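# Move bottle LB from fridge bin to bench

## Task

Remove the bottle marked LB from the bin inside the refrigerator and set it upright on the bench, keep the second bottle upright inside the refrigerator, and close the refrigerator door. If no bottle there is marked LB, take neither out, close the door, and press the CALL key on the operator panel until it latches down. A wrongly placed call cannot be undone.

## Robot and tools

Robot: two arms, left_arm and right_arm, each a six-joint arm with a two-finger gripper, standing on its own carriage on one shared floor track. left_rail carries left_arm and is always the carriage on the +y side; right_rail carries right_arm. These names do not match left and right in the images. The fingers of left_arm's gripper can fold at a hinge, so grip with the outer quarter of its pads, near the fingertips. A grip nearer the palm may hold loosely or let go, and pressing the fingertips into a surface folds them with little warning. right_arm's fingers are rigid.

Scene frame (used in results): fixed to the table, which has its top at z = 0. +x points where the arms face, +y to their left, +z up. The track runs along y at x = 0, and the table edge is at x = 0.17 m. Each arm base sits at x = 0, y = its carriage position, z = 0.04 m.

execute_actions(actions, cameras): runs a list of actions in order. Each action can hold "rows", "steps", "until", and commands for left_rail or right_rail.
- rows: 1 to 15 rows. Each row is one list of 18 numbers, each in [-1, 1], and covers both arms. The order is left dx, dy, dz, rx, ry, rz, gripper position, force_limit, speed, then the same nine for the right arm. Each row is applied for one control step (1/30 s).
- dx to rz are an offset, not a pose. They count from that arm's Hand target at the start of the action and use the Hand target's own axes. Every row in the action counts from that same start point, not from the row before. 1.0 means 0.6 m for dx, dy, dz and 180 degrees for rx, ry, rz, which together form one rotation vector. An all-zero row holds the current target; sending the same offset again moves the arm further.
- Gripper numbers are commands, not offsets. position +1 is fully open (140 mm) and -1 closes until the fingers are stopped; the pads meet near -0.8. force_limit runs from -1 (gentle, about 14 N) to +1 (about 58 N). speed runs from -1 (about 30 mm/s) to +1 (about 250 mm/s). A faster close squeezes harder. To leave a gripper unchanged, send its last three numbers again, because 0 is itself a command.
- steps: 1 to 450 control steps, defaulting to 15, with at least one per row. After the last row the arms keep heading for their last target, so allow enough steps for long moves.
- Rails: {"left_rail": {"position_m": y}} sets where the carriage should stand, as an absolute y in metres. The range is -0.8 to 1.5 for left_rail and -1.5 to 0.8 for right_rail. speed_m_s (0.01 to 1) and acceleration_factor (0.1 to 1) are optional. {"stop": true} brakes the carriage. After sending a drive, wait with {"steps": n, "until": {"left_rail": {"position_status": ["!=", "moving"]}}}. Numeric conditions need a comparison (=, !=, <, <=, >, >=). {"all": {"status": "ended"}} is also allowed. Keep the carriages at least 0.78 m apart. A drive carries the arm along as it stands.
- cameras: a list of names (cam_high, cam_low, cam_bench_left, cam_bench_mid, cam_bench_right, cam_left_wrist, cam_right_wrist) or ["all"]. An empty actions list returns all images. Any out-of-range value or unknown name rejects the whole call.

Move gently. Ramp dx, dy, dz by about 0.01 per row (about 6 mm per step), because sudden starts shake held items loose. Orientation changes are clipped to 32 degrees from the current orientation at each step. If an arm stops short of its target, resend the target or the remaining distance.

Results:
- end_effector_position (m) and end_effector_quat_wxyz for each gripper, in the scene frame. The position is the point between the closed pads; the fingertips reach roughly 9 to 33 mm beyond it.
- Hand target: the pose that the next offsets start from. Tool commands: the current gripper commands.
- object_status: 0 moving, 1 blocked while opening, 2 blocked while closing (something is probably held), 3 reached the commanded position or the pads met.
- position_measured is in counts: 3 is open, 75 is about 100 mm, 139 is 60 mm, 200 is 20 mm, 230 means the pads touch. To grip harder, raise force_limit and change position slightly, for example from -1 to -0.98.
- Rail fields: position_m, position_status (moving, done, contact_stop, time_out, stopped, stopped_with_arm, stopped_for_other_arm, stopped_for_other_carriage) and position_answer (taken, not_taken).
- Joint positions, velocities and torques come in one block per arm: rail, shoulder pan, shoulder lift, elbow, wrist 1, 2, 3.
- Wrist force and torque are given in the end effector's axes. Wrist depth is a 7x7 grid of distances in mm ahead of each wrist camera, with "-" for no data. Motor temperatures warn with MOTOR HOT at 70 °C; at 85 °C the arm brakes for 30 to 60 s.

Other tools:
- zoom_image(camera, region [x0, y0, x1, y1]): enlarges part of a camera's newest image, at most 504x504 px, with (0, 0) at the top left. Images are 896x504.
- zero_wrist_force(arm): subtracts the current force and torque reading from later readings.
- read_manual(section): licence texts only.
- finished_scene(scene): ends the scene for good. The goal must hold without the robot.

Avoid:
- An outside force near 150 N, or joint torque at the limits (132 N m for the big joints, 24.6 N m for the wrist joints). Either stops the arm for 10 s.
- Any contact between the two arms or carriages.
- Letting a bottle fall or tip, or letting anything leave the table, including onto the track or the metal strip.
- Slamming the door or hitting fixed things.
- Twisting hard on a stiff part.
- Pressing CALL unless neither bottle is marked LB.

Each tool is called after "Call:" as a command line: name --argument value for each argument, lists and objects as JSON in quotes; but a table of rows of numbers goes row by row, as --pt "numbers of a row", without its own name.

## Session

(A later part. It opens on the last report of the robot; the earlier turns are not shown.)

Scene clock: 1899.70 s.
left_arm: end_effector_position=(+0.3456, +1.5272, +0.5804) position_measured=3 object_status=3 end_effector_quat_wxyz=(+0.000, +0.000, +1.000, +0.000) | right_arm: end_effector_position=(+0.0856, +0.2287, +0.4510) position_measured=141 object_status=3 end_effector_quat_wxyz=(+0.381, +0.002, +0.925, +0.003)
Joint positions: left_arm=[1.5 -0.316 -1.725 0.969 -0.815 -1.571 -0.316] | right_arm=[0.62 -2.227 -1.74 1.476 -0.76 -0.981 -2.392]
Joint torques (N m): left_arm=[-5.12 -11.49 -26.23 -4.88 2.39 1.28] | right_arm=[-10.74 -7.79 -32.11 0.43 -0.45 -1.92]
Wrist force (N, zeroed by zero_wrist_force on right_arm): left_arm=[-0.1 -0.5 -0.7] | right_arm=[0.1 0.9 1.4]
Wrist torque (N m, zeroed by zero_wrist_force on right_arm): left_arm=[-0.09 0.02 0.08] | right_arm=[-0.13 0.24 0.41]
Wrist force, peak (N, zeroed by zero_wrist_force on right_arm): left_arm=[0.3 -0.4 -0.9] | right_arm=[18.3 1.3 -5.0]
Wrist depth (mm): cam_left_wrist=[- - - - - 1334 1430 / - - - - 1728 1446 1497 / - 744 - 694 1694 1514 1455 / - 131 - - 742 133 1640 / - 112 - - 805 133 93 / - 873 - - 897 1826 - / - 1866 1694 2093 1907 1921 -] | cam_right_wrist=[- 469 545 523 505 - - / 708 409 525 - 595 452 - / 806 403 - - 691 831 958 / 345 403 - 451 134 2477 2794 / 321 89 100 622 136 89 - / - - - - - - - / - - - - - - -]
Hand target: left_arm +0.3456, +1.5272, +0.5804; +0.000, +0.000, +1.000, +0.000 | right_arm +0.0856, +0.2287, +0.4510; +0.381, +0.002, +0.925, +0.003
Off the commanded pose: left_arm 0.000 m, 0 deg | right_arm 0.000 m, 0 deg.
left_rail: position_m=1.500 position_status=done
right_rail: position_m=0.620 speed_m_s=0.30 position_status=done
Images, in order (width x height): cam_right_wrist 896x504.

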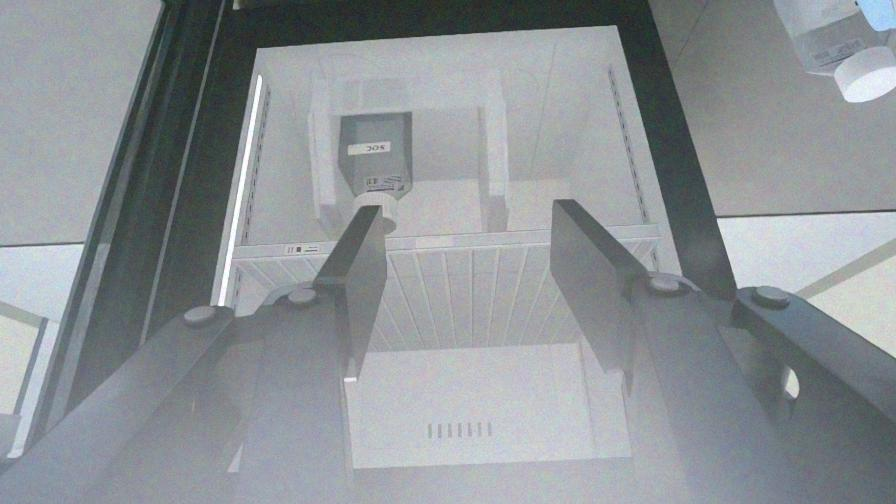

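Call:
execute_actions --actions '[{"rows":[[0,0,0,0,0,0,1,1,1,0.0004,0,-0.075,0,0,0,-0.1,0,0]],"steps":9},{"rows":[[0,0,0,0,0,0,1,1,1,0.0004,0,-0.075,0,0,0,-0.1,0,0]],"steps":9},{"rows":[[0,0,0,0,0,0,1,1,1,0.0008,0,-0.15,0,0.125,0,-0.1,0,0]],"steps":12},{"rows":[[0,0,0,0,0,0,1,1,1,0.0582,0,-0.1383,0,0.125,0,-0.1,0,0]],"steps":14},{"rows":[[0,0,0,0,0,0,1,1,1,0,0,0,0,0,-0.1458,-0.1,0,0]],"steps":12},{"rows":[[0,0,0,0,0,0,1,1,1,0,0,0,0,0,-0.1458,-0.1,0,0]],"steps":12},{"rows":[[0,0,0,0,0,0,1,1,1,0,0,0,0,0,-0.1458,-0.1,0,0]],"steps":12},{"rows":[[0,0,0,0,0,0,1,1,1,0,0,0,0,0,-0.1458,-0.1,0,0]],"steps":20},{"right_rail":{"position_m":0.2,"speed_m_s":0.3},"steps":150,"until":{"right_rail":{"position_status":["!=","moving"]}}},{"steps":10}]' --cameras '["cam_right_wrist"]'

Scene clock: 1917.10 s.
left_arm: end_effector_position=(+0.3456, +1.5272, +0.5804) position_measured=3 object_status=3 end_effector_quat_wxyz=(+0.000, +0.000, +1.000, +0.000) | right_arm: end_effector_position=(-0.1058, -0.1921, +0.6415) position_measured=141 object_status=3 end_effector_quat_wxyz=(-0.002, +0.793, -0.610, -0.003)
Joint positions: left_arm=[1.5 -0.316 -1.725 0.969 -0.815 -1.571 -0.316] | right_arm=[0.2 -2.164 -1.386 0.373 -0.554 -1.577 -3.994]
Joint torques (N m): left_arm=[-7.46 -9.7 -28.5 -4.81 1.98 1.3] | right_arm=[-7.06 -24.53 -9.2 -2.21 0.46 -1.87]
Wrist force (N, zeroed by zero_wrist_force on right_arm): left_arm=[0.2 -0.4 -0.6] | right_arm=[-0.7 -1.0 0.4]
Wrist torque (N m, zeroed by zero_wrist_force on right_arm): left_arm=[-0.06 -0.04 0.08] | right_arm=[-0.55 0.41 0.40]
Wrist force, peak (N, zeroed by zero_wrist_force on right_arm): left_arm=[0.2 -0.6 -0.8] | right_arm=[2.3 -2.1 9.4]
Wrist depth (mm): cam_left_wrist=[- 634 - - 652 - 1551 / 717 - - - 694 1740 1506 / 719 - - 727 1438 1506 1560 / - 131 - 771 792 154 1800 / - 112 - - 820 133 93 / - 870 - - 2060 1800 - / - 1950 1893 1950 2011 1996 -] | cam_right_wrist=[- 693 693 686 1326 1307 1375 / - 695 738 1326 1361 1361 1397 / - 772 775 374 1459 1467 1484 / 264 - 144 250 134 1420 1397 / - 88 93 256 120 92 - / - - - 1652 - - - / - - - 1862 - - -]
Hand target: left_arm +0.3456, +1.5272, +0.5804; +0.000, +0.000, +1.000, +0.000 | right_arm -0.1058, -0.1921, +0.6415; -0.002, +0.793, -0.610, -0.003
Off the commanded pose: left_arm 0.000 m, 0 deg | right_arm 0.000 m, 0 deg.
left_rail: position_m=1.500 position_status=done
right_rail: position_m=0.200 speed_m_s=0.30 position_status=done
Images, in order (width x height): cam_right_wrist 896x504.

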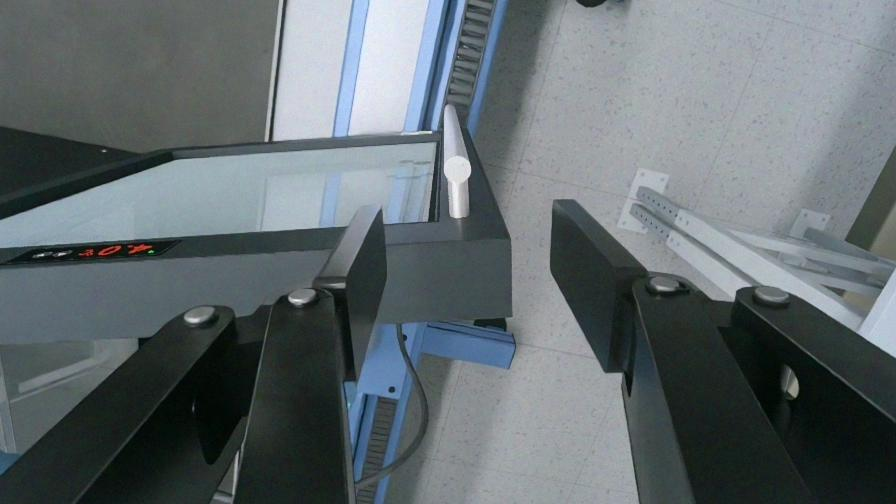

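Call:
execute_actions --actions '[{"rows":[[0,0,0,0,0,0,1,1,1,0.087,0.0233,0.065,0,0,0,-0.1,0,0]],"steps":12},{"rows":[[0,0,0,0,0,0,1,1,1,0.087,0.0233,0.065,0,0,0,-0.1,0,0]],"steps":12},{"rows":[[0,0,0,0,0,0,1,1,1,0.087,0.0233,0.065,0,0,0,-0.1,0,0]],"steps":12},{"rows":[[0,0,0,0,0,0,1,1,1,0.087,0.0203,0.065,0,0,0,-0.1,0,0]],"steps":25},{"right_rail":{"position_m":0.412,"speed_m_s":0.12},"steps":150,"until":{"right_rail":{"position_status":["!=","moving"]}}},{"steps":10}]' --cameras '["cam_right_wrist"]'

Scene clock: 1929.27 s.
left_arm: end_effector_position=(+0.3456, +1.5272, +0.5804) position_measured=3 object_status=3 end_effector_quat_wxyz=(+0.000, +0.000, +1.000, +0.000) | right_arm: end_effector_position=(-0.1051, -0.1948, +0.4841) position_measured=141 object_status=3 end_effector_quat_wxyz=(-0.002, +0.793, -0.610, -0.003)
Joint positions: left_arm=[1.5 -0.316 -1.725 0.969 -0.815 -1.571 -0.316] | right_arm=[0.412 -1.958 -1.165 0.622 -1.023 -1.576 -3.788]
Joint torques (N m): left_arm=[-6.6 -10.92 -26.91 -4.72 2.14 1.17] | right_arm=[6.68 -43.46 -27.42 -1.22 0.12 1.31]
Wrist force (N, zeroed by zero_wrist_force on right_arm): left_arm=[0.2 -0.3 -0.8] | right_arm=[-0.6 -0.9 0.4]
Wrist torque (N m, zeroed by zero_wrist_force on right_arm): left_arm=[-0.06 -0.03 0.08] | right_arm=[-0.55 0.39 0.18]
Wrist force, peak (N, zeroed by zero_wrist_force on right_arm): left_arm=[0.0 -0.3 -1.0] | right_arm=[-7.3 -5.8 -6.4]
Wrist depth (mm): cam_left_wrist=[- 640 - - 674 1369 - / 679 681 698 - 766 1455 1480 / 678 711 711 - - 1497 1570 / - 143 - 753 738 133 1629 / - 112 - - 1936 133 93 / - 861 - - 1800 1866 - / - 1893 1800 2093 1893 1965 -] | cam_right_wrist=[- 537 560 - 1205 1210 1205 / - - 597 555 1263 1275 1281 / - 611 525 272 1333 1326 1340 / - - 145 116 135 1162 1368 / - 88 93 143 136 92 - / - - - 119 115 - - / - - - 96 96 - -]
Hand target: left_arm +0.3456, +1.5272, +0.5804; +0.000, +0.000, +1.000, +0.000 | right_arm -0.1051, -0.1948, +0.4841; -0.002, +0.793, -0.610, -0.003
Off the commanded pose: left_arm 0.000 m, 0 deg | right_arm 0.000 m, 0 deg.
left_rail: position_m=1.500 position_status=done
right_rail: position_m=0.412 speed_m_s=0.12 position_status=done
Images, in order (width x height): cam_right_wrist 896x504.

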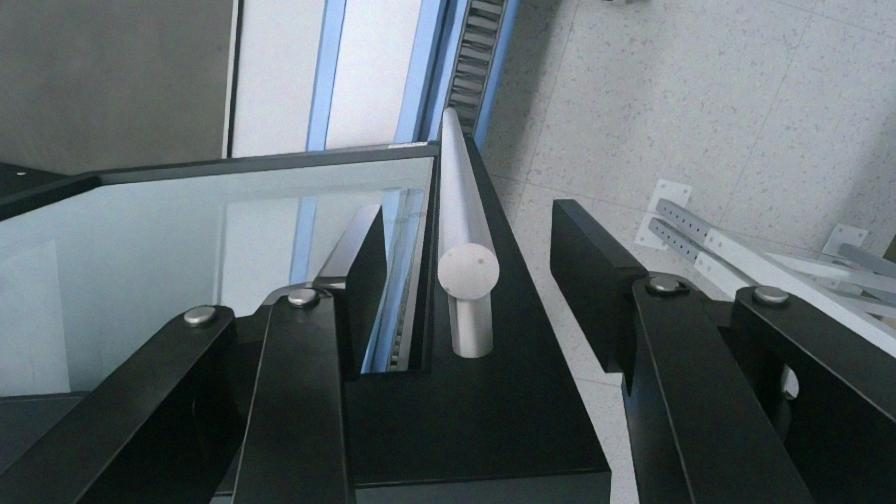

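Call:
execute_actions --actions '[{"rows":[[0,0,0,0,0,0,1,1,1,0.0135,-0.0045,0,0,0,0,-0.1,0,0]],"steps":20},{"rows":[[0,0,0,0,0,0,1,1,1,0,0,0,0,0,0,-1,0,-1]],"steps":75}]' --cameras '["cam_right_wrist"]'

Scene clock: 1939.50 s.
left_arm: end_effector_position=(+0.3456, +1.5272, +0.5804) position_measured=3 object_status=3 end_effector_quat_wxyz=(+0.000, +0.000, +1.000, +0.000) | right_arm: end_effector_position=(-0.1004, -0.2020, +0.4841) position_measured=210 object_status=2 end_effector_quat_wxyz=(-0.002, +0.793, -0.610, -0.003)
Joint positions: left_arm=[1.5 -0.316 -1.725 0.969 -0.815 -1.571 -0.316] | right_arm=[0.412 -1.946 -1.143 0.588 -1.011 -1.576 -3.776]
Joint torques (N m): left_arm=[-6.56 -10.7 -26.91 -4.95 2.37 1.34] | right_arm=[7.38 -40.05 -15.66 -0.85 4.43 1.26]
Wrist force (N, zeroed by zero_wrist_force on right_arm): left_arm=[0.0 -0.3 -0.8] | right_arm=[2.0 14.3 -5.5]
Wrist torque (N m, zeroed by zero_wrist_force on right_arm): left_arm=[-0.05 0.00 0.08] | right_arm=[-0.41 0.29 0.18]
Wrist force, peak (N, zeroed by zero_wrist_force on right_arm): left_arm=[-0.3 -0.5 -0.9] | right_arm=[1.7 14.6 -5.6]
Wrist depth (mm): cam_left_wrist=[- 678 623 - 644 1399 1355 / - - - - 733 1438 1551 / - - - - - 1523 1570 / - 131 - - - 154 1589 / - 112 - 805 820 133 93 / - - 850 888 1893 1826 - / - 1893 1866 2060 1852 - -] | cam_right_wrist=[- 566 553 - 1210 1188 1188 / - 584 587 - 1263 1239 1245 / 586 - 609 535 1340 1326 1361 / 644 660 653 127 1375 1492 1705 / 619 686 91 118 - 890 - / - - - 136 - - - / - - - - - - -]
Hand target: left_arm +0.3456, +1.5272, +0.5804; +0.000, +0.000, +1.000, +0.000 | right_arm -0.1004, -0.2020, +0.4841; -0.002, +0.793, -0.610, -0.003
Off the commanded pose: left_arm 0.000 m, 0 deg | right_arm 0.000 m, 0 deg.
left_rail: position_m=1.500 position_status=done
right_rail: position_m=0.412 speed_m_s=0.12 position_status=done
Images, in order (width x height): cam_right_wrist 896x504.

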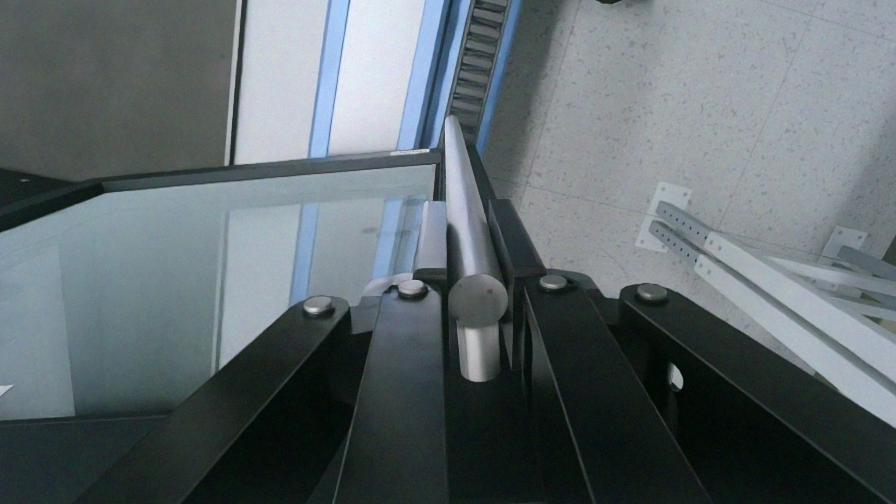

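Call:
execute_actions --actions '[{"right_rail":{"position_m":0.628,"speed_m_s":0.06},"rows":[[0,0,0,0,0,0,1,1,1,-0.0022,0.0094,0,0,0,0.0094,-1,0,-1]],"steps":6},{"rows":[[0,0,0,0,0,0,1,1,1,-0.0019,0.0079,0,0,0,0.0093,-1,0,-1]],"steps":6},{"rows":[[0,0,0,0,0,0,1,1,1,-0.0015,0.0072,0,0,0,0.0092,-1,0,-1]],"steps":6},{"rows":[[0,0,0,0,0,0,1,1,1,-0.0012,0.0067,0,0,0,0.0091,-1,0,-1]],"steps":6},{"rows":[[0,0,0,0,0,0,1,1,1,-0.0009,0.0061,0,0,0,0.009,-1,0,-1]],"steps":6},{"rows":[[0,0,0,0,0,0,1,1,1,-0.0006,0.0055,0,0,0,0.0089,-1,0,-1]],"steps":6},{"rows":[[0,0,0,0,0,0,1,1,1,-0.0004,0.0048,0,0,0,0.0088,-1,0,-1]],"steps":6},{"rows":[[0,0,0,0,0,0,1,1,1,-0.0003,0.0043,0,0,0,0.0088,-1,0,-1]],"steps":6},{"rows":[[0,0,0,0,0,0,1,1,1,-0.0001,0.0038,0,0,0,0.0088,-1,0,-1]],"steps":6},{"rows":[[0,0,0,0,0,0,1,1,1,0,0.0032,0,0,0,0.0087,-1,0,-1]],"steps":6},{"rows":[[0,0,0,0,0,0,1,1,1,0,0.0027,0,0,0,0.0087,-1,0,-1]],"steps":6},{"rows":[[0,0,0,0,0,0,1,1,1,0,0.0022,0,0,0,0.0087,-1,0,-1]],"steps":6},{"rows":[[0,0,0,0,0,0,1,1,1,0,0.0015,0,0,0,0.0086,-1,0,-1]],"steps":6},{"rows":[[0,0,0,0,0,0,1,1,1,0,0.001,0,0,0,0.0086,-1,0,-1]],"steps":6},{"rows":[[0,0,0,0,0,0,1,1,1,0,0.0005,0,0,0,0.0086,-1,0,-1]],"steps":6},{"rows":[[0,0,0,0,0,0,1,1,1,0,-0.0002,0,0,0,0.0086,-1,0,-1]],"steps":6},{"rows":[[0,0,0,0,0,0,1,1,1,0,-0.0005,0,0,0,0.0086,-1,0,-1]],"steps":6},{"rows":[[0,0,0,0,0,0,1,1,1,0,-0.0012,0,0,0,0.0086,-1,0,-1]],"steps":30,"until":{"right_rail":{"position_status":["!=","moving"]}}},{"steps":10}]'

Scene clock: 1988.07 s.
left_arm: end_effector_position=(+0.3456, +1.5272, +0.5804) position_measured=3 object_status=3 end_effector_quat_wxyz=(+0.000, +0.000, +1.000, +0.000) | right_arm: end_effector_position=(-0.1398, +0.0140, +0.4842) position_measured=210 object_status=2 end_effector_quat_wxyz=(+0.001, -0.617, +0.787, +0.004)
Joint positions: left_arm=[1.5 -0.316 -1.725 0.969 -0.815 -1.571 -0.316] | right_arm=[0.628 -2.005 -1.114 0.543 -0.996 -1.577 -3.336]
Joint torques (N m): left_arm=[-6.78 -10.48 -26.39 -5.01 2.05 1.36] | right_arm=[12.07 -44.16 -12.95 -0.87 -0.22 1.24]
Wrist force (N, zeroed by zero_wrist_force on right_arm): left_arm=[0.1 -0.4 -0.5] | right_arm=[-0.2 7.4 -4.8]
Wrist torque (N m, zeroed by zero_wrist_force on right_arm): left_arm=[-0.08 -0.02 0.08] | right_arm=[0.63 0.35 0.15]
Wrist force, peak (N, zeroed by zero_wrist_force on right_arm): left_arm=[0.2 -0.4 -1.0] | right_arm=[-8.2 -39.8 9.9]
Wrist depth (mm): cam_left_wrist=[- - - - 660 1362 1480 / - - - - - 1399 1471 / - - 692 - - 1640 1551 / - 131 - 731 755 125 1609 / - 112 - - 2093 133 93 / - 850 - - 2299 1813 - / - 1893 1921 2011 - 1950 -] | cam_right_wrist=[- 561 547 1157 1205 1194 1194 / 554 570 582 1275 1263 1263 1275 / 606 633 625 513 1333 1326 1347 / 535 660 657 127 1313 1397 1404 / 586 668 91 118 - 1467 1509 / - - - 136 - - 1554 / - - - - - - -]
Hand target: left_arm +0.3456, +1.5272, +0.5804; +0.000, +0.000, +1.000, +0.000 | right_arm -0.1398, +0.0140, +0.4842; +0.001, -0.617, +0.787, +0.004
Off the commanded pose: left_arm 0.000 m, 0 deg | right_arm 0.000 m, 0 deg.
left_rail: position_m=1.500 position_status=done
right_rail: position_m=0.628 speed_m_s=0.06 position_status=done

Call:
execute_actions --actions '[{"rows":[[0,0,0,0,0,0,1,1,1,-0.0192,0.0032,0,0,0,0.0083,-1,0,-1]],"steps":7},{"rows":[[0,0,0,0,0,0,1,1,1,-0.0384,0.0055,0,0,0,0.01667,-1,0,-1]],"steps":7},{"rows":[[0,0,0,0,0,0,1,1,1,-0.0384,0.0055,0,0,0,0.01667,-1,0,-1]],"steps":7},{"rows":[[0,0,0,0,0,0,1,1,1,-0.0384,0.0055,0,0,0,0.01667,-1,0,-1]],"steps":7},{"rows":[[0,0,0,0,0,0,1,1,1,-0.0384,0.0055,0,0,0,0.01667,-1,0,-1]],"steps":7},{"rows":[[0,0,0,0,0,0,1,1,1,-0.0384,0.0055,0,0,0,0.01667,-1,0,-1]],"steps":7},{"rows":[[0,0,0,0,0,0,1,1,1,-0.0384,0.0055,0,0,0,0.01667,-1,0,-1]],"steps":7},{"rows":[[0,0,0,0,0,0,1,1,1,-0.0192,0.0028,0,0,0,0.0083,-1,0,-1]],"steps":20}]'

Scene clock: 1999.40 s.
left_arm: end_effector_position=(+0.3456, +1.5272, +0.5804) position_measured=3 object_status=3 end_effector_quat_wxyz=(+0.000, +0.000, +1.000, +0.000) | right_arm: end_effector_position=(-0.0990, +0.1708, +0.4851) position_measured=210 object_status=2 end_effector_quat_wxyz=(+0.000, -0.464, +0.886, +0.004)
Joint positions: left_arm=[1.5 -0.316 -1.725 0.969 -0.815 -1.571 -0.316] | right_arm=[0.628 -2.069 -1.579 1.133 -1.121 -1.577 -3.033]
Joint torques (N m): left_arm=[-6.05 -10.35 -27.26 -4.94 1.99 1.63] | right_arm=[-6.1 -30.3 -14.27 -5.49 2.97 1.32]
Wrist force (N, zeroed by zero_wrist_force on right_arm): left_arm=[0.0 -0.5 -0.6] | right_arm=[0.8 12.0 5.0]
Wrist torque (N m, zeroed by zero_wrist_force on right_arm): left_arm=[-0.09 0.01 0.08] | right_arm=[0.74 0.08 0.15]
Wrist force, peak (N, zeroed by zero_wrist_force on right_arm): left_arm=[0.0 -0.6 -0.9] | right_arm=[4.2 -11.9 32.2]
Wrist depth (mm): cam_left_wrist=[- 644 - - - 1384 1619 / 670 674 687 650 1384 1446 1422 / - - - - - 1542 1609 / - 132 736 780 - 155 1570 / - 112 805 740 1683 133 93 / - - 810 - 2011 1800 - / - 1980 2027 1866 1921 1950 -] | cam_right_wrist=[546 560 - 1137 1210 1233 1194 / 560 582 572 - 1397 1275 1263 / - - 611 382 - 1320 1333 / 566 - 648 127 1412 1420 1397 / 578 578 92 119 - 1420 1509 / - - - 137 - - 1563 / - - - - - - -]
Hand target: left_arm +0.3456, +1.5272, +0.5804; +0.000, +0.000, +1.000, +0.000 | right_arm -0.0990, +0.1708, +0.4851; +0.000, -0.464, +0.886, +0.004
Off the commanded pose: left_arm 0.000 m, 0 deg | right_arm 0.000 m, 0 deg.
left_rail: position_m=1.500 position_status=done
right_rail: position_m=0.628 speed_m_s=0.06 position_status=done

Call:
execute_actions --actions '[{"rows":[[0,0,0,0,0,0,1,1,1,-0.0384,0.0062,0,0,0,0.01667,-1,0,-1]],"steps":7},{"rows":[[0,0,0,0,0,0,1,1,1,-0.0384,0.0057,0,0,0,0.01667,-1,0,-1]],"steps":7},{"rows":[[0,0,0,0,0,0,1,1,1,-0.0384,0.0057,0,0,0,0.01667,-1,0,-1]],"steps":7},{"rows":[[0,0,0,0,0,0,1,1,1,-0.0384,0.0056,0,0,0,0.01667,-1,0,-1]],"steps":7},{"rows":[[0,0,0,0,0,0,1,1,1,-0.0384,0.0056,0,0,0,0.01667,-1,0,-1]],"steps":7},{"rows":[[0,0,0,0,0,0,1,1,1,-0.0384,0.0056,0,0,0,0.01667,-1,0,-1]],"steps":7},{"rows":[[0,0,0,0,0,0,1,1,1,-0.0384,0.0056,0,0,0,0.01667,-1,0,-1]],"steps":7},{"rows":[[0,0,0,0,0,0,1,1,1,-0.0384,0.0056,0,0,0,0.01667,-1,0,-1]],"steps":20}]'

Scene clock: 2008.60 s.
left_arm: end_effector_position=(+0.3456, +1.5272, +0.5804) position_measured=3 object_status=3 end_effector_quat_wxyz=(+0.000, +0.000, +1.000, +0.000) | right_arm: end_effector_position=(+0.0118, +0.3188, +0.4857) position_measured=210 object_status=2 end_effector_quat_wxyz=(-0.001, -0.269, +0.963, +0.004)
Joint positions: left_arm=[1.5 -0.316 -1.725 0.969 -0.815 -1.571 -0.316] | right_arm=[0.628 -1.972 -1.947 1.413 -1.033 -1.576 -2.517]
Joint torques (N m): left_arm=[-7.43 -10.31 -27.62 -4.84 2.58 1.37] | right_arm=[3.78 -21.32 -24.37 -1.75 -7.63 1.39]
Wrist force (N, zeroed by zero_wrist_force on right_arm): left_arm=[-0.1 -0.3 -0.7] | right_arm=[-5.0 -18.9 29.7]
Wrist torque (N m, zeroed by zero_wrist_force on right_arm): left_arm=[-0.05 0.03 0.08] | right_arm=[0.55 0.33 0.10]
Wrist force, peak (N, zeroed by zero_wrist_force on right_arm): left_arm=[0.1 -0.6 -0.8] | right_arm=[-4.7 -18.7 36.0]
Wrist depth (mm): cam_left_wrist=[- 634 - - 660 1355 1399 / - - - - 690 1399 1446 / - - - - 721 1570 1551 / - 131 - 787 - 154 1813 / - 112 - 805 - 133 93 / - - - 855 1705 1813 - / - 1826 1980 1921 1852 1866 -] | cam_right_wrist=[554 558 570 - 1147 1205 1205 / - 578 601 565 582 1251 1269 / 538 527 540 524 587 566 1294 / 516 630 - 131 590 441 386 / - - - 119 - 383 388 / - - - 137 - - - / - - - - - - -]
Hand target: left_arm +0.3456, +1.5272, +0.5804; +0.000, +0.000, +1.000, +0.000 | right_arm +0.0118, +0.3188, +0.4857; -0.001, -0.269, +0.963, +0.004
Off the commanded pose: left_arm 0.000 m, 0 deg | right_arm 0.000 m, 0 deg.
left_rail: position_m=1.500 position_status=done
right_rail: position_m=0.628 speed_m_s=0.06 position_status=done

Call:
execute_actions --actions '[{"rows":[[0,0,0,0,0,0,1,1,1,-0.0384,0.0042,0.0015,0,0,0.01667,-1,0,-1]],"steps":7},{"rows":[[0,0,0,0,0,0,1,1,1,-0.0384,0.0053,0.0003,0,0,0.01667,-1,0,-1]],"steps":7},{"rows":[[0,0,0,0,0,0,1,1,1,-0.0384,0.0053,0.0003,0,0,0.01667,-1,0,-1]],"steps":7},{"rows":[[0,0,0,0,0,0,1,1,1,-0.0384,0.0053,0.0003,0,0,0.01667,-1,0,-1]],"steps":7},{"rows":[[0,0,0,0,0,0,1,1,1,-0.0384,0.0053,0.0003,0,0,0.01667,-1,0,-1]],"steps":7},{"rows":[[0,0,0,0,0,0,1,1,1,-0.0384,0.0053,0.0003,0,0,0.01667,-1,0,-1]],"steps":7},{"rows":[[0,0,0,0,0,0,1,1,1,-0.0384,0.0053,0.0003,0,0,0.01667,-1,0,-1]],"steps":20}]'

Scene clock: 2017.50 s.
left_arm: end_effector_position=(+0.3456, +1.5272, +0.5804) position_measured=3 object_status=3 end_effector_quat_wxyz=(+0.000, +0.000, +1.000, +0.000) | right_arm: end_effector_position=(+0.1522, +0.3995, +0.4837) position_measured=210 object_status=2 end_effector_quat_wxyz=(-0.001, -0.089, +0.996, +0.003)
Joint positions: left_arm=[1.5 -0.316 -1.725 0.969 -0.815 -1.571 -0.316] | right_arm=[0.628 -1.487 -2.027 1.458 -0.994 -1.574 -1.665]
Joint torques (N m): left_arm=[-5.63 -10.61 -26.41 -4.85 2.25 1.3] | right_arm=[6.11 21.15 -20.33 -9.67 0.1 1.6]
Wrist force (N, zeroed by zero_wrist_force on right_arm): left_arm=[0.1 -0.3 -0.7] | right_arm=[3.9 32.1 -28.6]
Wrist torque (N m, zeroed by zero_wrist_force on right_arm): left_arm=[-0.05 -0.03 0.08] | right_arm=[1.31 -0.09 0.05]
Wrist force, peak (N, zeroed by zero_wrist_force on right_arm): left_arm=[0.1 -0.6 -0.9] | right_arm=[3.9 32.1 -28.6]
Wrist depth (mm): cam_left_wrist=[639 - - - - 1377 1369 / 637 628 - - - 1407 1455 / - 778 - - - 1471 1579 / - 131 - - - 133 1480 / - 112 - - 1740 133 93 / - 867 - - 1661 - - / - 1826 1921 1826 2011 1996 -] | cam_right_wrist=[548 556 590 568 514 352 310 / - 582 587 582 562 355 330 / - - 536 220 - 355 312 / 486 547 - 127 636 384 327 / - - - 118 - - 693 / 337 - - - - - - / - - - - - - -]
Hand target: left_arm +0.3456, +1.5272, +0.5804; +0.000, +0.000, +1.000, +0.000 | right_arm +0.1522, +0.3995, +0.4838; -0.001, -0.089, +0.996, +0.003
Off the commanded pose: left_arm 0.000 m, 0 deg | right_arm 0.000 m, 0 deg.
left_rail: position_m=1.500 position_status=done
right_rail: position_m=0.628 speed_m_s=0.06 position_status=done

Call:
execute_actions --actions '[{"rows":[[0,0,0,0,0,0,1,1,1,-0.0384,0.0073,-0.0012,0,0,0.01667,-1,0,-1]],"steps":8},{"rows":[[0,0,0,0,0,0,1,1,1,-0.0384,0.0054,-0.0001,0,0,0.01667,-1,0,-1]],"steps":8},{"rows":[[0,0,0,0,0,0,1,1,1,-0.0384,0.0054,-0.0001,0,0,0.01667,-1,0,-1]],"steps":20}]'

Scene clock: 2026.33 s.
left_arm: end_effector_position=(+0.3456, +1.5272, +0.5804) position_measured=3 object_status=3 end_effector_quat_wxyz=(+0.000, +0.000, +1.000, +0.000) | right_arm: end_effector_position=(+0.2193, +0.4190, +0.4845) position_measured=210 object_status=2 end_effector_quat_wxyz=(-0.002, -0.011, +1.000, +0.003)
Joint positions: left_arm=[1.5 -0.316 -1.725 0.969 -0.815 -1.571 -0.316] | right_arm=[0.628 -1.216 -1.962 1.424 -1.026 -1.572 -1.238]
Joint torques (N m): left_arm=[-5.3 -10.9 -26.76 -4.74 2.04 1.6] | right_arm=[7.45 -5.04 -40.82 -3.77 -1.58 1.46]
Wrist force (N, zeroed by zero_wrist_force on right_arm): left_arm=[0.2 -0.5 -0.7] | right_arm=[-3.1 -7.8 25.4]
Wrist torque (N m, zeroed by zero_wrist_force on right_arm): left_arm=[-0.09 -0.04 0.08] | right_arm=[0.95 -0.03 0.03]
Wrist force, peak (N, zeroed by zero_wrist_force on right_arm): left_arm=[0.1 -0.4 -1.0] | right_arm=[12.1 35.2 -27.3]
Wrist depth (mm): cam_left_wrist=[- 667 - - - 1377 1384 / 711 672 681 - 687 1446 1455 / - 694 703 - 740 1506 1523 / - 132 762 - 1661 136 - / - 112 833 802 1514 133 92 / - - - - 1728 1776 - / - 1950 1996 1523 1907 1936 -] | cam_right_wrist=[562 543 564 565 511 357 296 / 575 - - - 586 372 - / - 539 524 270 604 612 630 / - 544 546 130 114 653 - / - 497 - 118 - 668 710 / 333 - - 136 - - - / - - - - - - -]
Hand target: left_arm +0.3456, +1.5272, +0.5804; +0.000, +0.000, +1.000, +0.000 | right_arm +0.2193, +0.4190, +0.4845; -0.002, -0.011, +1.000, +0.003
Off the commanded pose: left_arm 0.000 m, 0 deg | right_arm 0.000 m, 0 deg.
left_rail: position_m=1.500 position_status=done
right_rail: position_m=0.628 speed_m_s=0.06 position_status=done

Call:
execute_actions --actions '[{"rows":[[0,0,0,0,0,0,1,1,1,-0.0172,0.0025,0.0008,0,0,0.0075,-1,0,-1]],"steps":10},{"rows":[[0,0,0,0,0,0,1,1,1,-0.0172,0.0025,0,0,0,0.0075,-1,0,-1]],"steps":20}]' --cameras '["cam_right_wrist"]'

Scene clock: 2031.47 s.
left_arm: end_effector_position=(+0.3456, +1.5272, +0.5804) position_measured=3 object_status=3 end_effector_quat_wxyz=(+0.000, +0.000, +1.000, +0.000) | right_arm: end_effector_position=(+0.2399, +0.4222, +0.4840) position_measured=210 object_status=2 end_effector_quat_wxyz=(-0.002, +0.013, +1.000, +0.003)
Joint positions: left_arm=[1.5 -0.316 -1.725 0.969 -0.815 -1.571 -0.316] | right_arm=[0.628 -1.144 -1.933 1.41 -1.041 -1.571 -1.119]
Joint torques (N m): left_arm=[-6.6 -11.64 -27.28 -5.29 2.42 1.5] | right_arm=[5.18 8.72 -24.51 -4.35 -2.59 1.56]
Wrist force (N, zeroed by zero_wrist_force on right_arm): left_arm=[0.1 -0.2 -1.2] | right_arm=[-0.9 9.3 -16.4]
Wrist torque (N m, zeroed by zero_wrist_force on right_arm): left_arm=[-0.03 0.00 0.08] | right_arm=[1.19 0.00 0.03]
Wrist force, peak (N, zeroed by zero_wrist_force on right_arm): left_arm=[0.1 -0.2 -1.2] | right_arm=[-3.4 -7.6 25.9]
Wrist depth (mm): cam_left_wrist=[- - - 649 - 1300 1348 / - 655 - 687 - 1446 1471 / - - 748 - - 1542 1551 / - 131 - 736 - 154 1640 / - 112 - - 1640 133 93 / - - - - 1813 1813 - / - 1826 1996 1921 1866 1950 -] | cam_right_wrist=[555 558 547 561 518 368 324 / - 570 - - - - - / - 590 551 521 582 602 619 / 500 552 541 130 648 - 644 / 332 323 - 118 - - - / 333 - - 136 - - - / - - - - - - -]
Hand target: left_arm +0.3456, +1.5272, +0.5804; +0.000, +0.000, +1.000, +0.000 | right_arm +0.2399, +0.4222, +0.4840; -0.002, +0.013, +1.000, +0.003
Off the commanded pose: left_arm 0.000 m, 0 deg | right_arm 0.000 m, 0 deg.
left_rail: position_m=1.500 position_status=done
right_rail: position_m=0.628 speed_m_s=0.06 position_status=done
Images, in order (width x height): cam_right_wrist 896x504.

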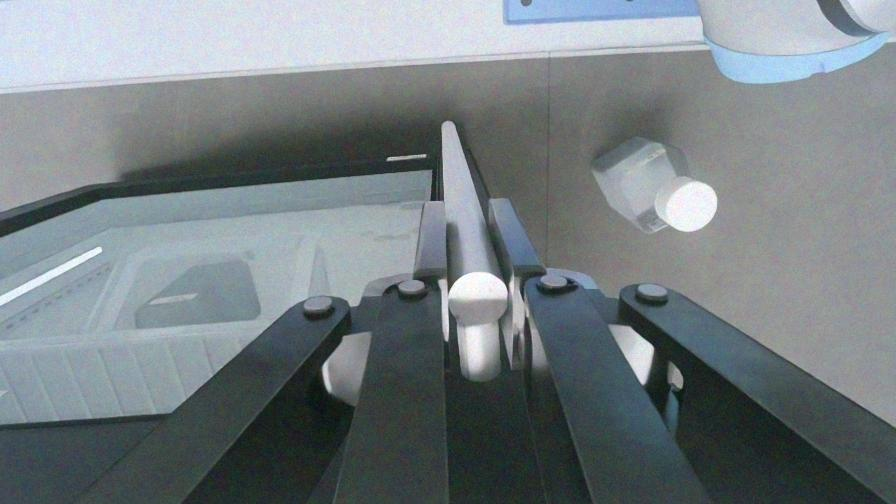

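Call:
execute_actions --actions '[{"rows":[[0,0,0,0,0,0,1,1,1,-0.0042,0,-0.0008,0,0,0,-1,0,-1]],"steps":12},{"rows":[[0,0,0,0,0,0,1,1,1,-0.0025,0,0,0,0,0,-1,0,-1]],"steps":20}]'

Scene clock: 2045.07 s.
left_arm: end_effector_position=(+0.3456, +1.5272, +0.5804) position_measured=3 object_status=3 end_effector_quat_wxyz=(+0.000, +0.000, +1.000, +0.000) | right_arm: end_effector_position=(+0.2439, +0.4221, +0.4844) position_measured=210 object_status=2 end_effector_quat_wxyz=(-0.002, +0.013, +1.000, +0.003)
Joint positions: left_arm=[1.5 -0.316 -1.725 0.969 -0.815 -1.571 -0.316] | right_arm=[0.628 -1.132 -1.925 1.404 -1.043 -1.571 -1.106]
Joint torques (N m): left_arm=[-6.07 -11.19 -27.03 -4.83 2.11 1.32] | right_arm=[10.39 7.8 -32.46 -9.99 7.41 1.4]
Wrist force (N, zeroed by zero_wrist_force on right_arm): left_arm=[0.1 -0.2 -0.5] | right_arm=[29.1 11.5 -1.1]
Wrist torque (N m, zeroed by zero_wrist_force on right_arm): left_arm=[-0.04 -0.03 0.08] | right_arm=[1.27 0.03 0.21]
Wrist force, peak (N, zeroed by zero_wrist_force on right_arm): left_arm=[0.1 -0.5 -1.0] | right_arm=[29.4 12.9 1.5]
Wrist depth (mm): cam_left_wrist=[- - - - 678 1480 1377 / - - - 727 696 1438 1497 / - 715 729 - 1355 1497 1542 / - 131 - - - 154 1629 / - 113 - 841 - 133 93 / - 847 867 - 876 1800 - / - 1852 1921 1879 1950 1879 -] | cam_right_wrist=[554 556 561 559 577 358 331 / - - 573 - - - 580 / 585 - - 296 - 625 - / 485 537 541 117 - - 658 / 328 331 - 118 - - - / 331 - - 128 - - - / - - - 100 - - -]
Hand target: left_arm +0.3456, +1.5272, +0.5804; +0.000, +0.000, +1.000, +0.000 | right_arm +0.2439, +0.4221, +0.4844; -0.002, +0.013, +1.000, +0.003
Off the commanded pose: left_arm 0.000 m, 0 deg | right_arm 0.000 m, 0 deg.
left_rail: position_m=1.500 position_status=done
right_rail: position_m=0.628 speed_m_s=0.06 position_status=done

Call:
execute_actions --actions '[{"rows":[[0,0,0,0,0,0,1,1,1,0,0,0,0,0,0,-0.1,0,-0.5]],"steps":40}]' --cameras '["cam_right_wrist"]'

Scene clock: 2052.40 s.
left_arm: end_effector_position=(+0.3456, +1.5272, +0.5804) position_measured=3 object_status=3 end_effector_quat_wxyz=(+0.000, +0.000, +1.000, +0.000) | right_arm: end_effector_position=(+0.2439, +0.4221, +0.4844) position_measured=141 object_status=3 end_effector_quat_wxyz=(-0.002, +0.013, +1.000, +0.003)
Joint positions: left_arm=[1.5 -0.316 -1.725 0.969 -0.815 -1.571 -0.316] | right_arm=[0.628 -1.132 -1.925 1.404 -1.043 -1.571 -1.106]
Joint torques (N m): left_arm=[-6.18 -10.81 -25.46 -4.82 2.25 1.53] | right_arm=[-9.47 -12.42 -23.47 -0.71 -1.56 1.3]
Wrist force (N, zeroed by zero_wrist_force on right_arm): left_arm=[0.1 -0.4 -0.7] | right_arm=[0.3 -1.0 -0.4]
Wrist torque (N m, zeroed by zero_wrist_force on right_arm): left_arm=[-0.07 -0.02 0.08] | right_arm=[-0.53 0.19 0.18]
Wrist force, peak (N, zeroed by zero_wrist_force on right_arm): left_arm=[0.0 -0.5 -1.0] | right_arm=[29.4 11.6 -1.4]
Wrist depth (mm): cam_left_wrist=[- - - - 672 1369 1327 / - - 685 - - 1430 1438 / 707 - - 755 721 1523 1532 / - 131 - 759 - 133 1716 / - 112 - 797 823 133 93 / - 882 867 - - 1813 - / - 1936 1921 1839 2076 1866 -] | cam_right_wrist=[561 562 562 561 559 378 330 / 571 585 - - - - 584 / 578 - - 238 - - - / - 528 144 130 134 648 622 / - - 101 144 142 - 668 / - - 119 127 118 - - / - - - 99 103 - -]
Hand target: left_arm +0.3456, +1.5272, +0.5804; +0.000, +0.000, +1.000, +0.000 | right_arm +0.2439, +0.4221, +0.4844; -0.002, +0.013, +1.000, +0.003
Off the commanded pose: left_arm 0.000 m, 0 deg | right_arm 0.000 m, 0 deg.
left_rail: position_m=1.500 position_status=done
right_rail: position_m=0.628 speed_m_s=0.06 position_status=done
Images, in order (width x height): cam_right_wrist 896x504.

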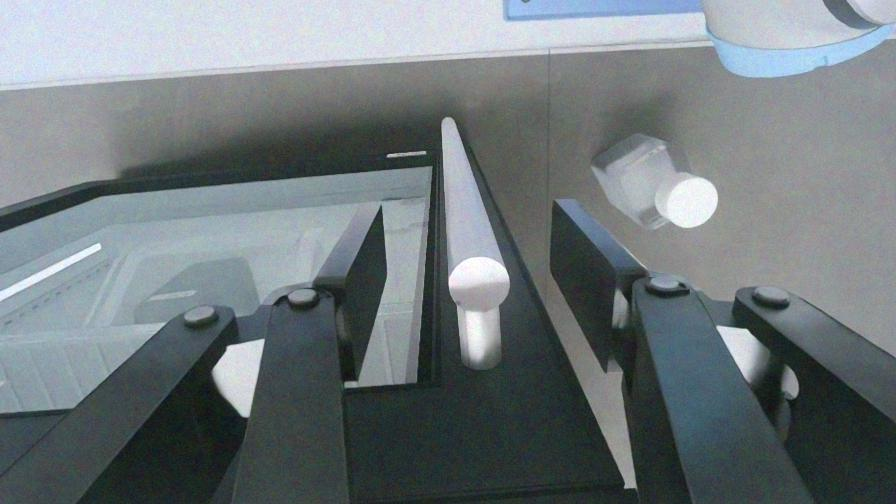

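Call:
execute_actions --actions '[{"rows":[[0,0,0,0,0,0,1,1,1,0,0,-0.04,0,0,0,-0.1,0,-0.5]],"steps":10},{"rows":[[0,0,0,0,0,0,1,1,1,0,0,-0.09,0,0,0,-0.1,0,-0.5]],"steps":11},{"rows":[[0,0,0,0,0,0,1,1,1,0,0,-0.1,0,0,0,-0.1,0,-0.5]],"steps":12},{"rows":[[0,0,0,0,0,0,1,1,1,0.075,0.012,0,0,0,0,-0.1,0,-0.5]],"steps":25}]' --cameras '["cam_right_wrist","cam_bench_left"]'

Scene clock: 2060.70 s.
left_arm: end_effector_position=(+0.3456, +1.5272, +0.5804) position_measured=3 object_status=3 end_effector_quat_wxyz=(+0.000, +0.000, +1.000, +0.000) | right_arm: end_effector_position=(+0.1996, +0.4295, +0.6226) position_measured=141 object_status=3 end_effector_quat_wxyz=(-0.002, +0.013, +1.000, +0.003)
Joint positions: left_arm=[1.5 -0.316 -1.725 0.969 -0.815 -1.571 -0.316] | right_arm=[0.628 -1.274 -1.767 0.834 -0.631 -1.572 -1.249]
Joint torques (N m): left_arm=[-6.48 -11.78 -25.48 -4.81 2.12 1.4] | right_arm=[-11.3 -12.87 -4.31 -0.82 1.19 -1.84]
Wrist force (N, zeroed by zero_wrist_force on right_arm): left_arm=[0.0 -0.3 -0.7] | right_arm=[-0.1 -0.8 -0.6]
Wrist torque (N m, zeroed by zero_wrist_force on right_arm): left_arm=[-0.06 0.00 0.08] | right_arm=[-0.50 0.27 0.38]
Wrist force, peak (N, zeroed by zero_wrist_force on right_arm): left_arm=[0.0 -0.4 -1.0] | right_arm=[-4.5 -5.2 6.9]
Wrist depth (mm): cam_left_wrist=[645 650 639 - 674 1355 1377 / 650 700 - 692 698 1506 1463 / - - - - 729 1560 1532 / - 131 - - 778 154 1570 / - 112 - - 802 133 93 / - - - - 1776 1826 - / - 1965 1936 1921 1907 1893 -] | cam_right_wrist=[684 689 677 680 639 392 302 / 716 695 686 706 702 463 - / - - 663 687 723 - - / 487 652 144 697 134 - - / - 88 100 241 120 90 - / - - 218 222 - - - / - - - 233 - - -]
Hand target: left_arm +0.3456, +1.5272, +0.5804; +0.000, +0.000, +1.000, +0.000 | right_arm +0.1996, +0.4295, +0.6226; -0.002, +0.013, +1.000, +0.003
Off the commanded pose: left_arm 0.000 m, 0 deg | right_arm 0.000 m, 0 deg.
left_rail: position_m=1.500 position_status=done
right_rail: position_m=0.628 speed_m_s=0.06 position_status=done
Images, in order (width x height): cam_bench_left 896x504, cam_right_wrist 896x504.

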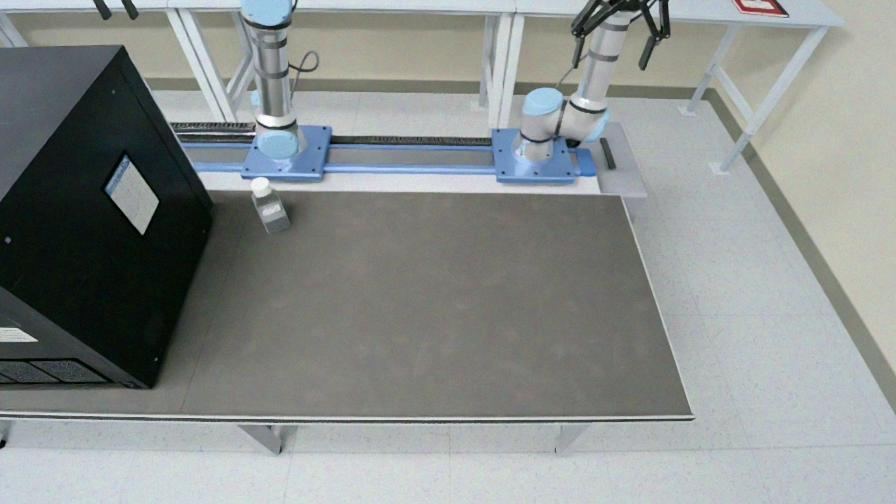

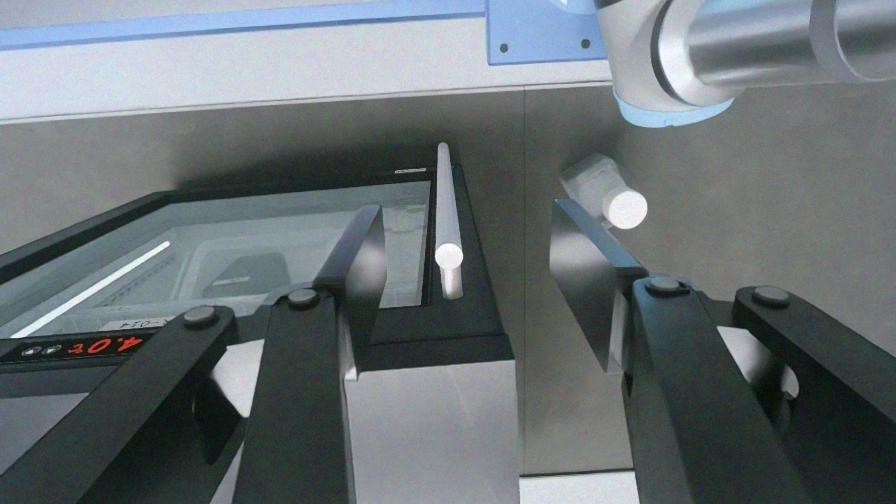

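Call:
zoom_image --camera "cam_right_wrist" --region '[330, 130, 630, 390]'

Call:
zoom_image --camera "cam_bench_left" --region '[200, 150, 340, 250]'

Scaled by 1.680.

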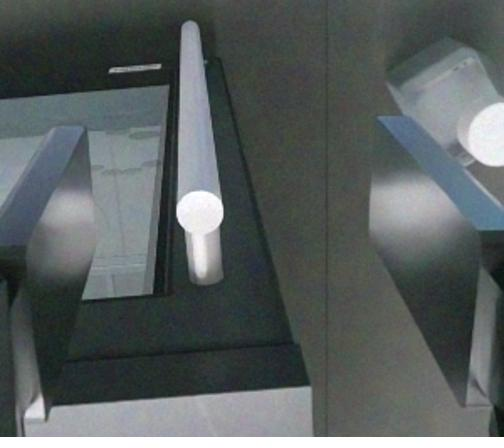

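Scaled by 3.600.

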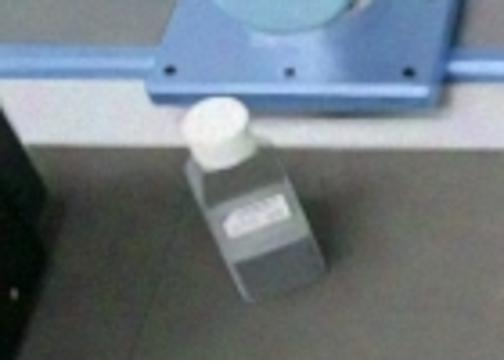

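Call:
zoom_image --camera "cam_right_wrist" --region '[0, 140, 460, 380]'

Scaled by 1.096.

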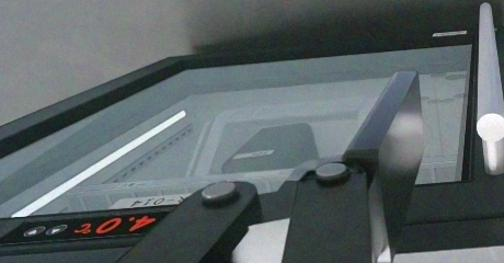

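Call:
finished_scene --scene 1

The scene is finished: the task was done.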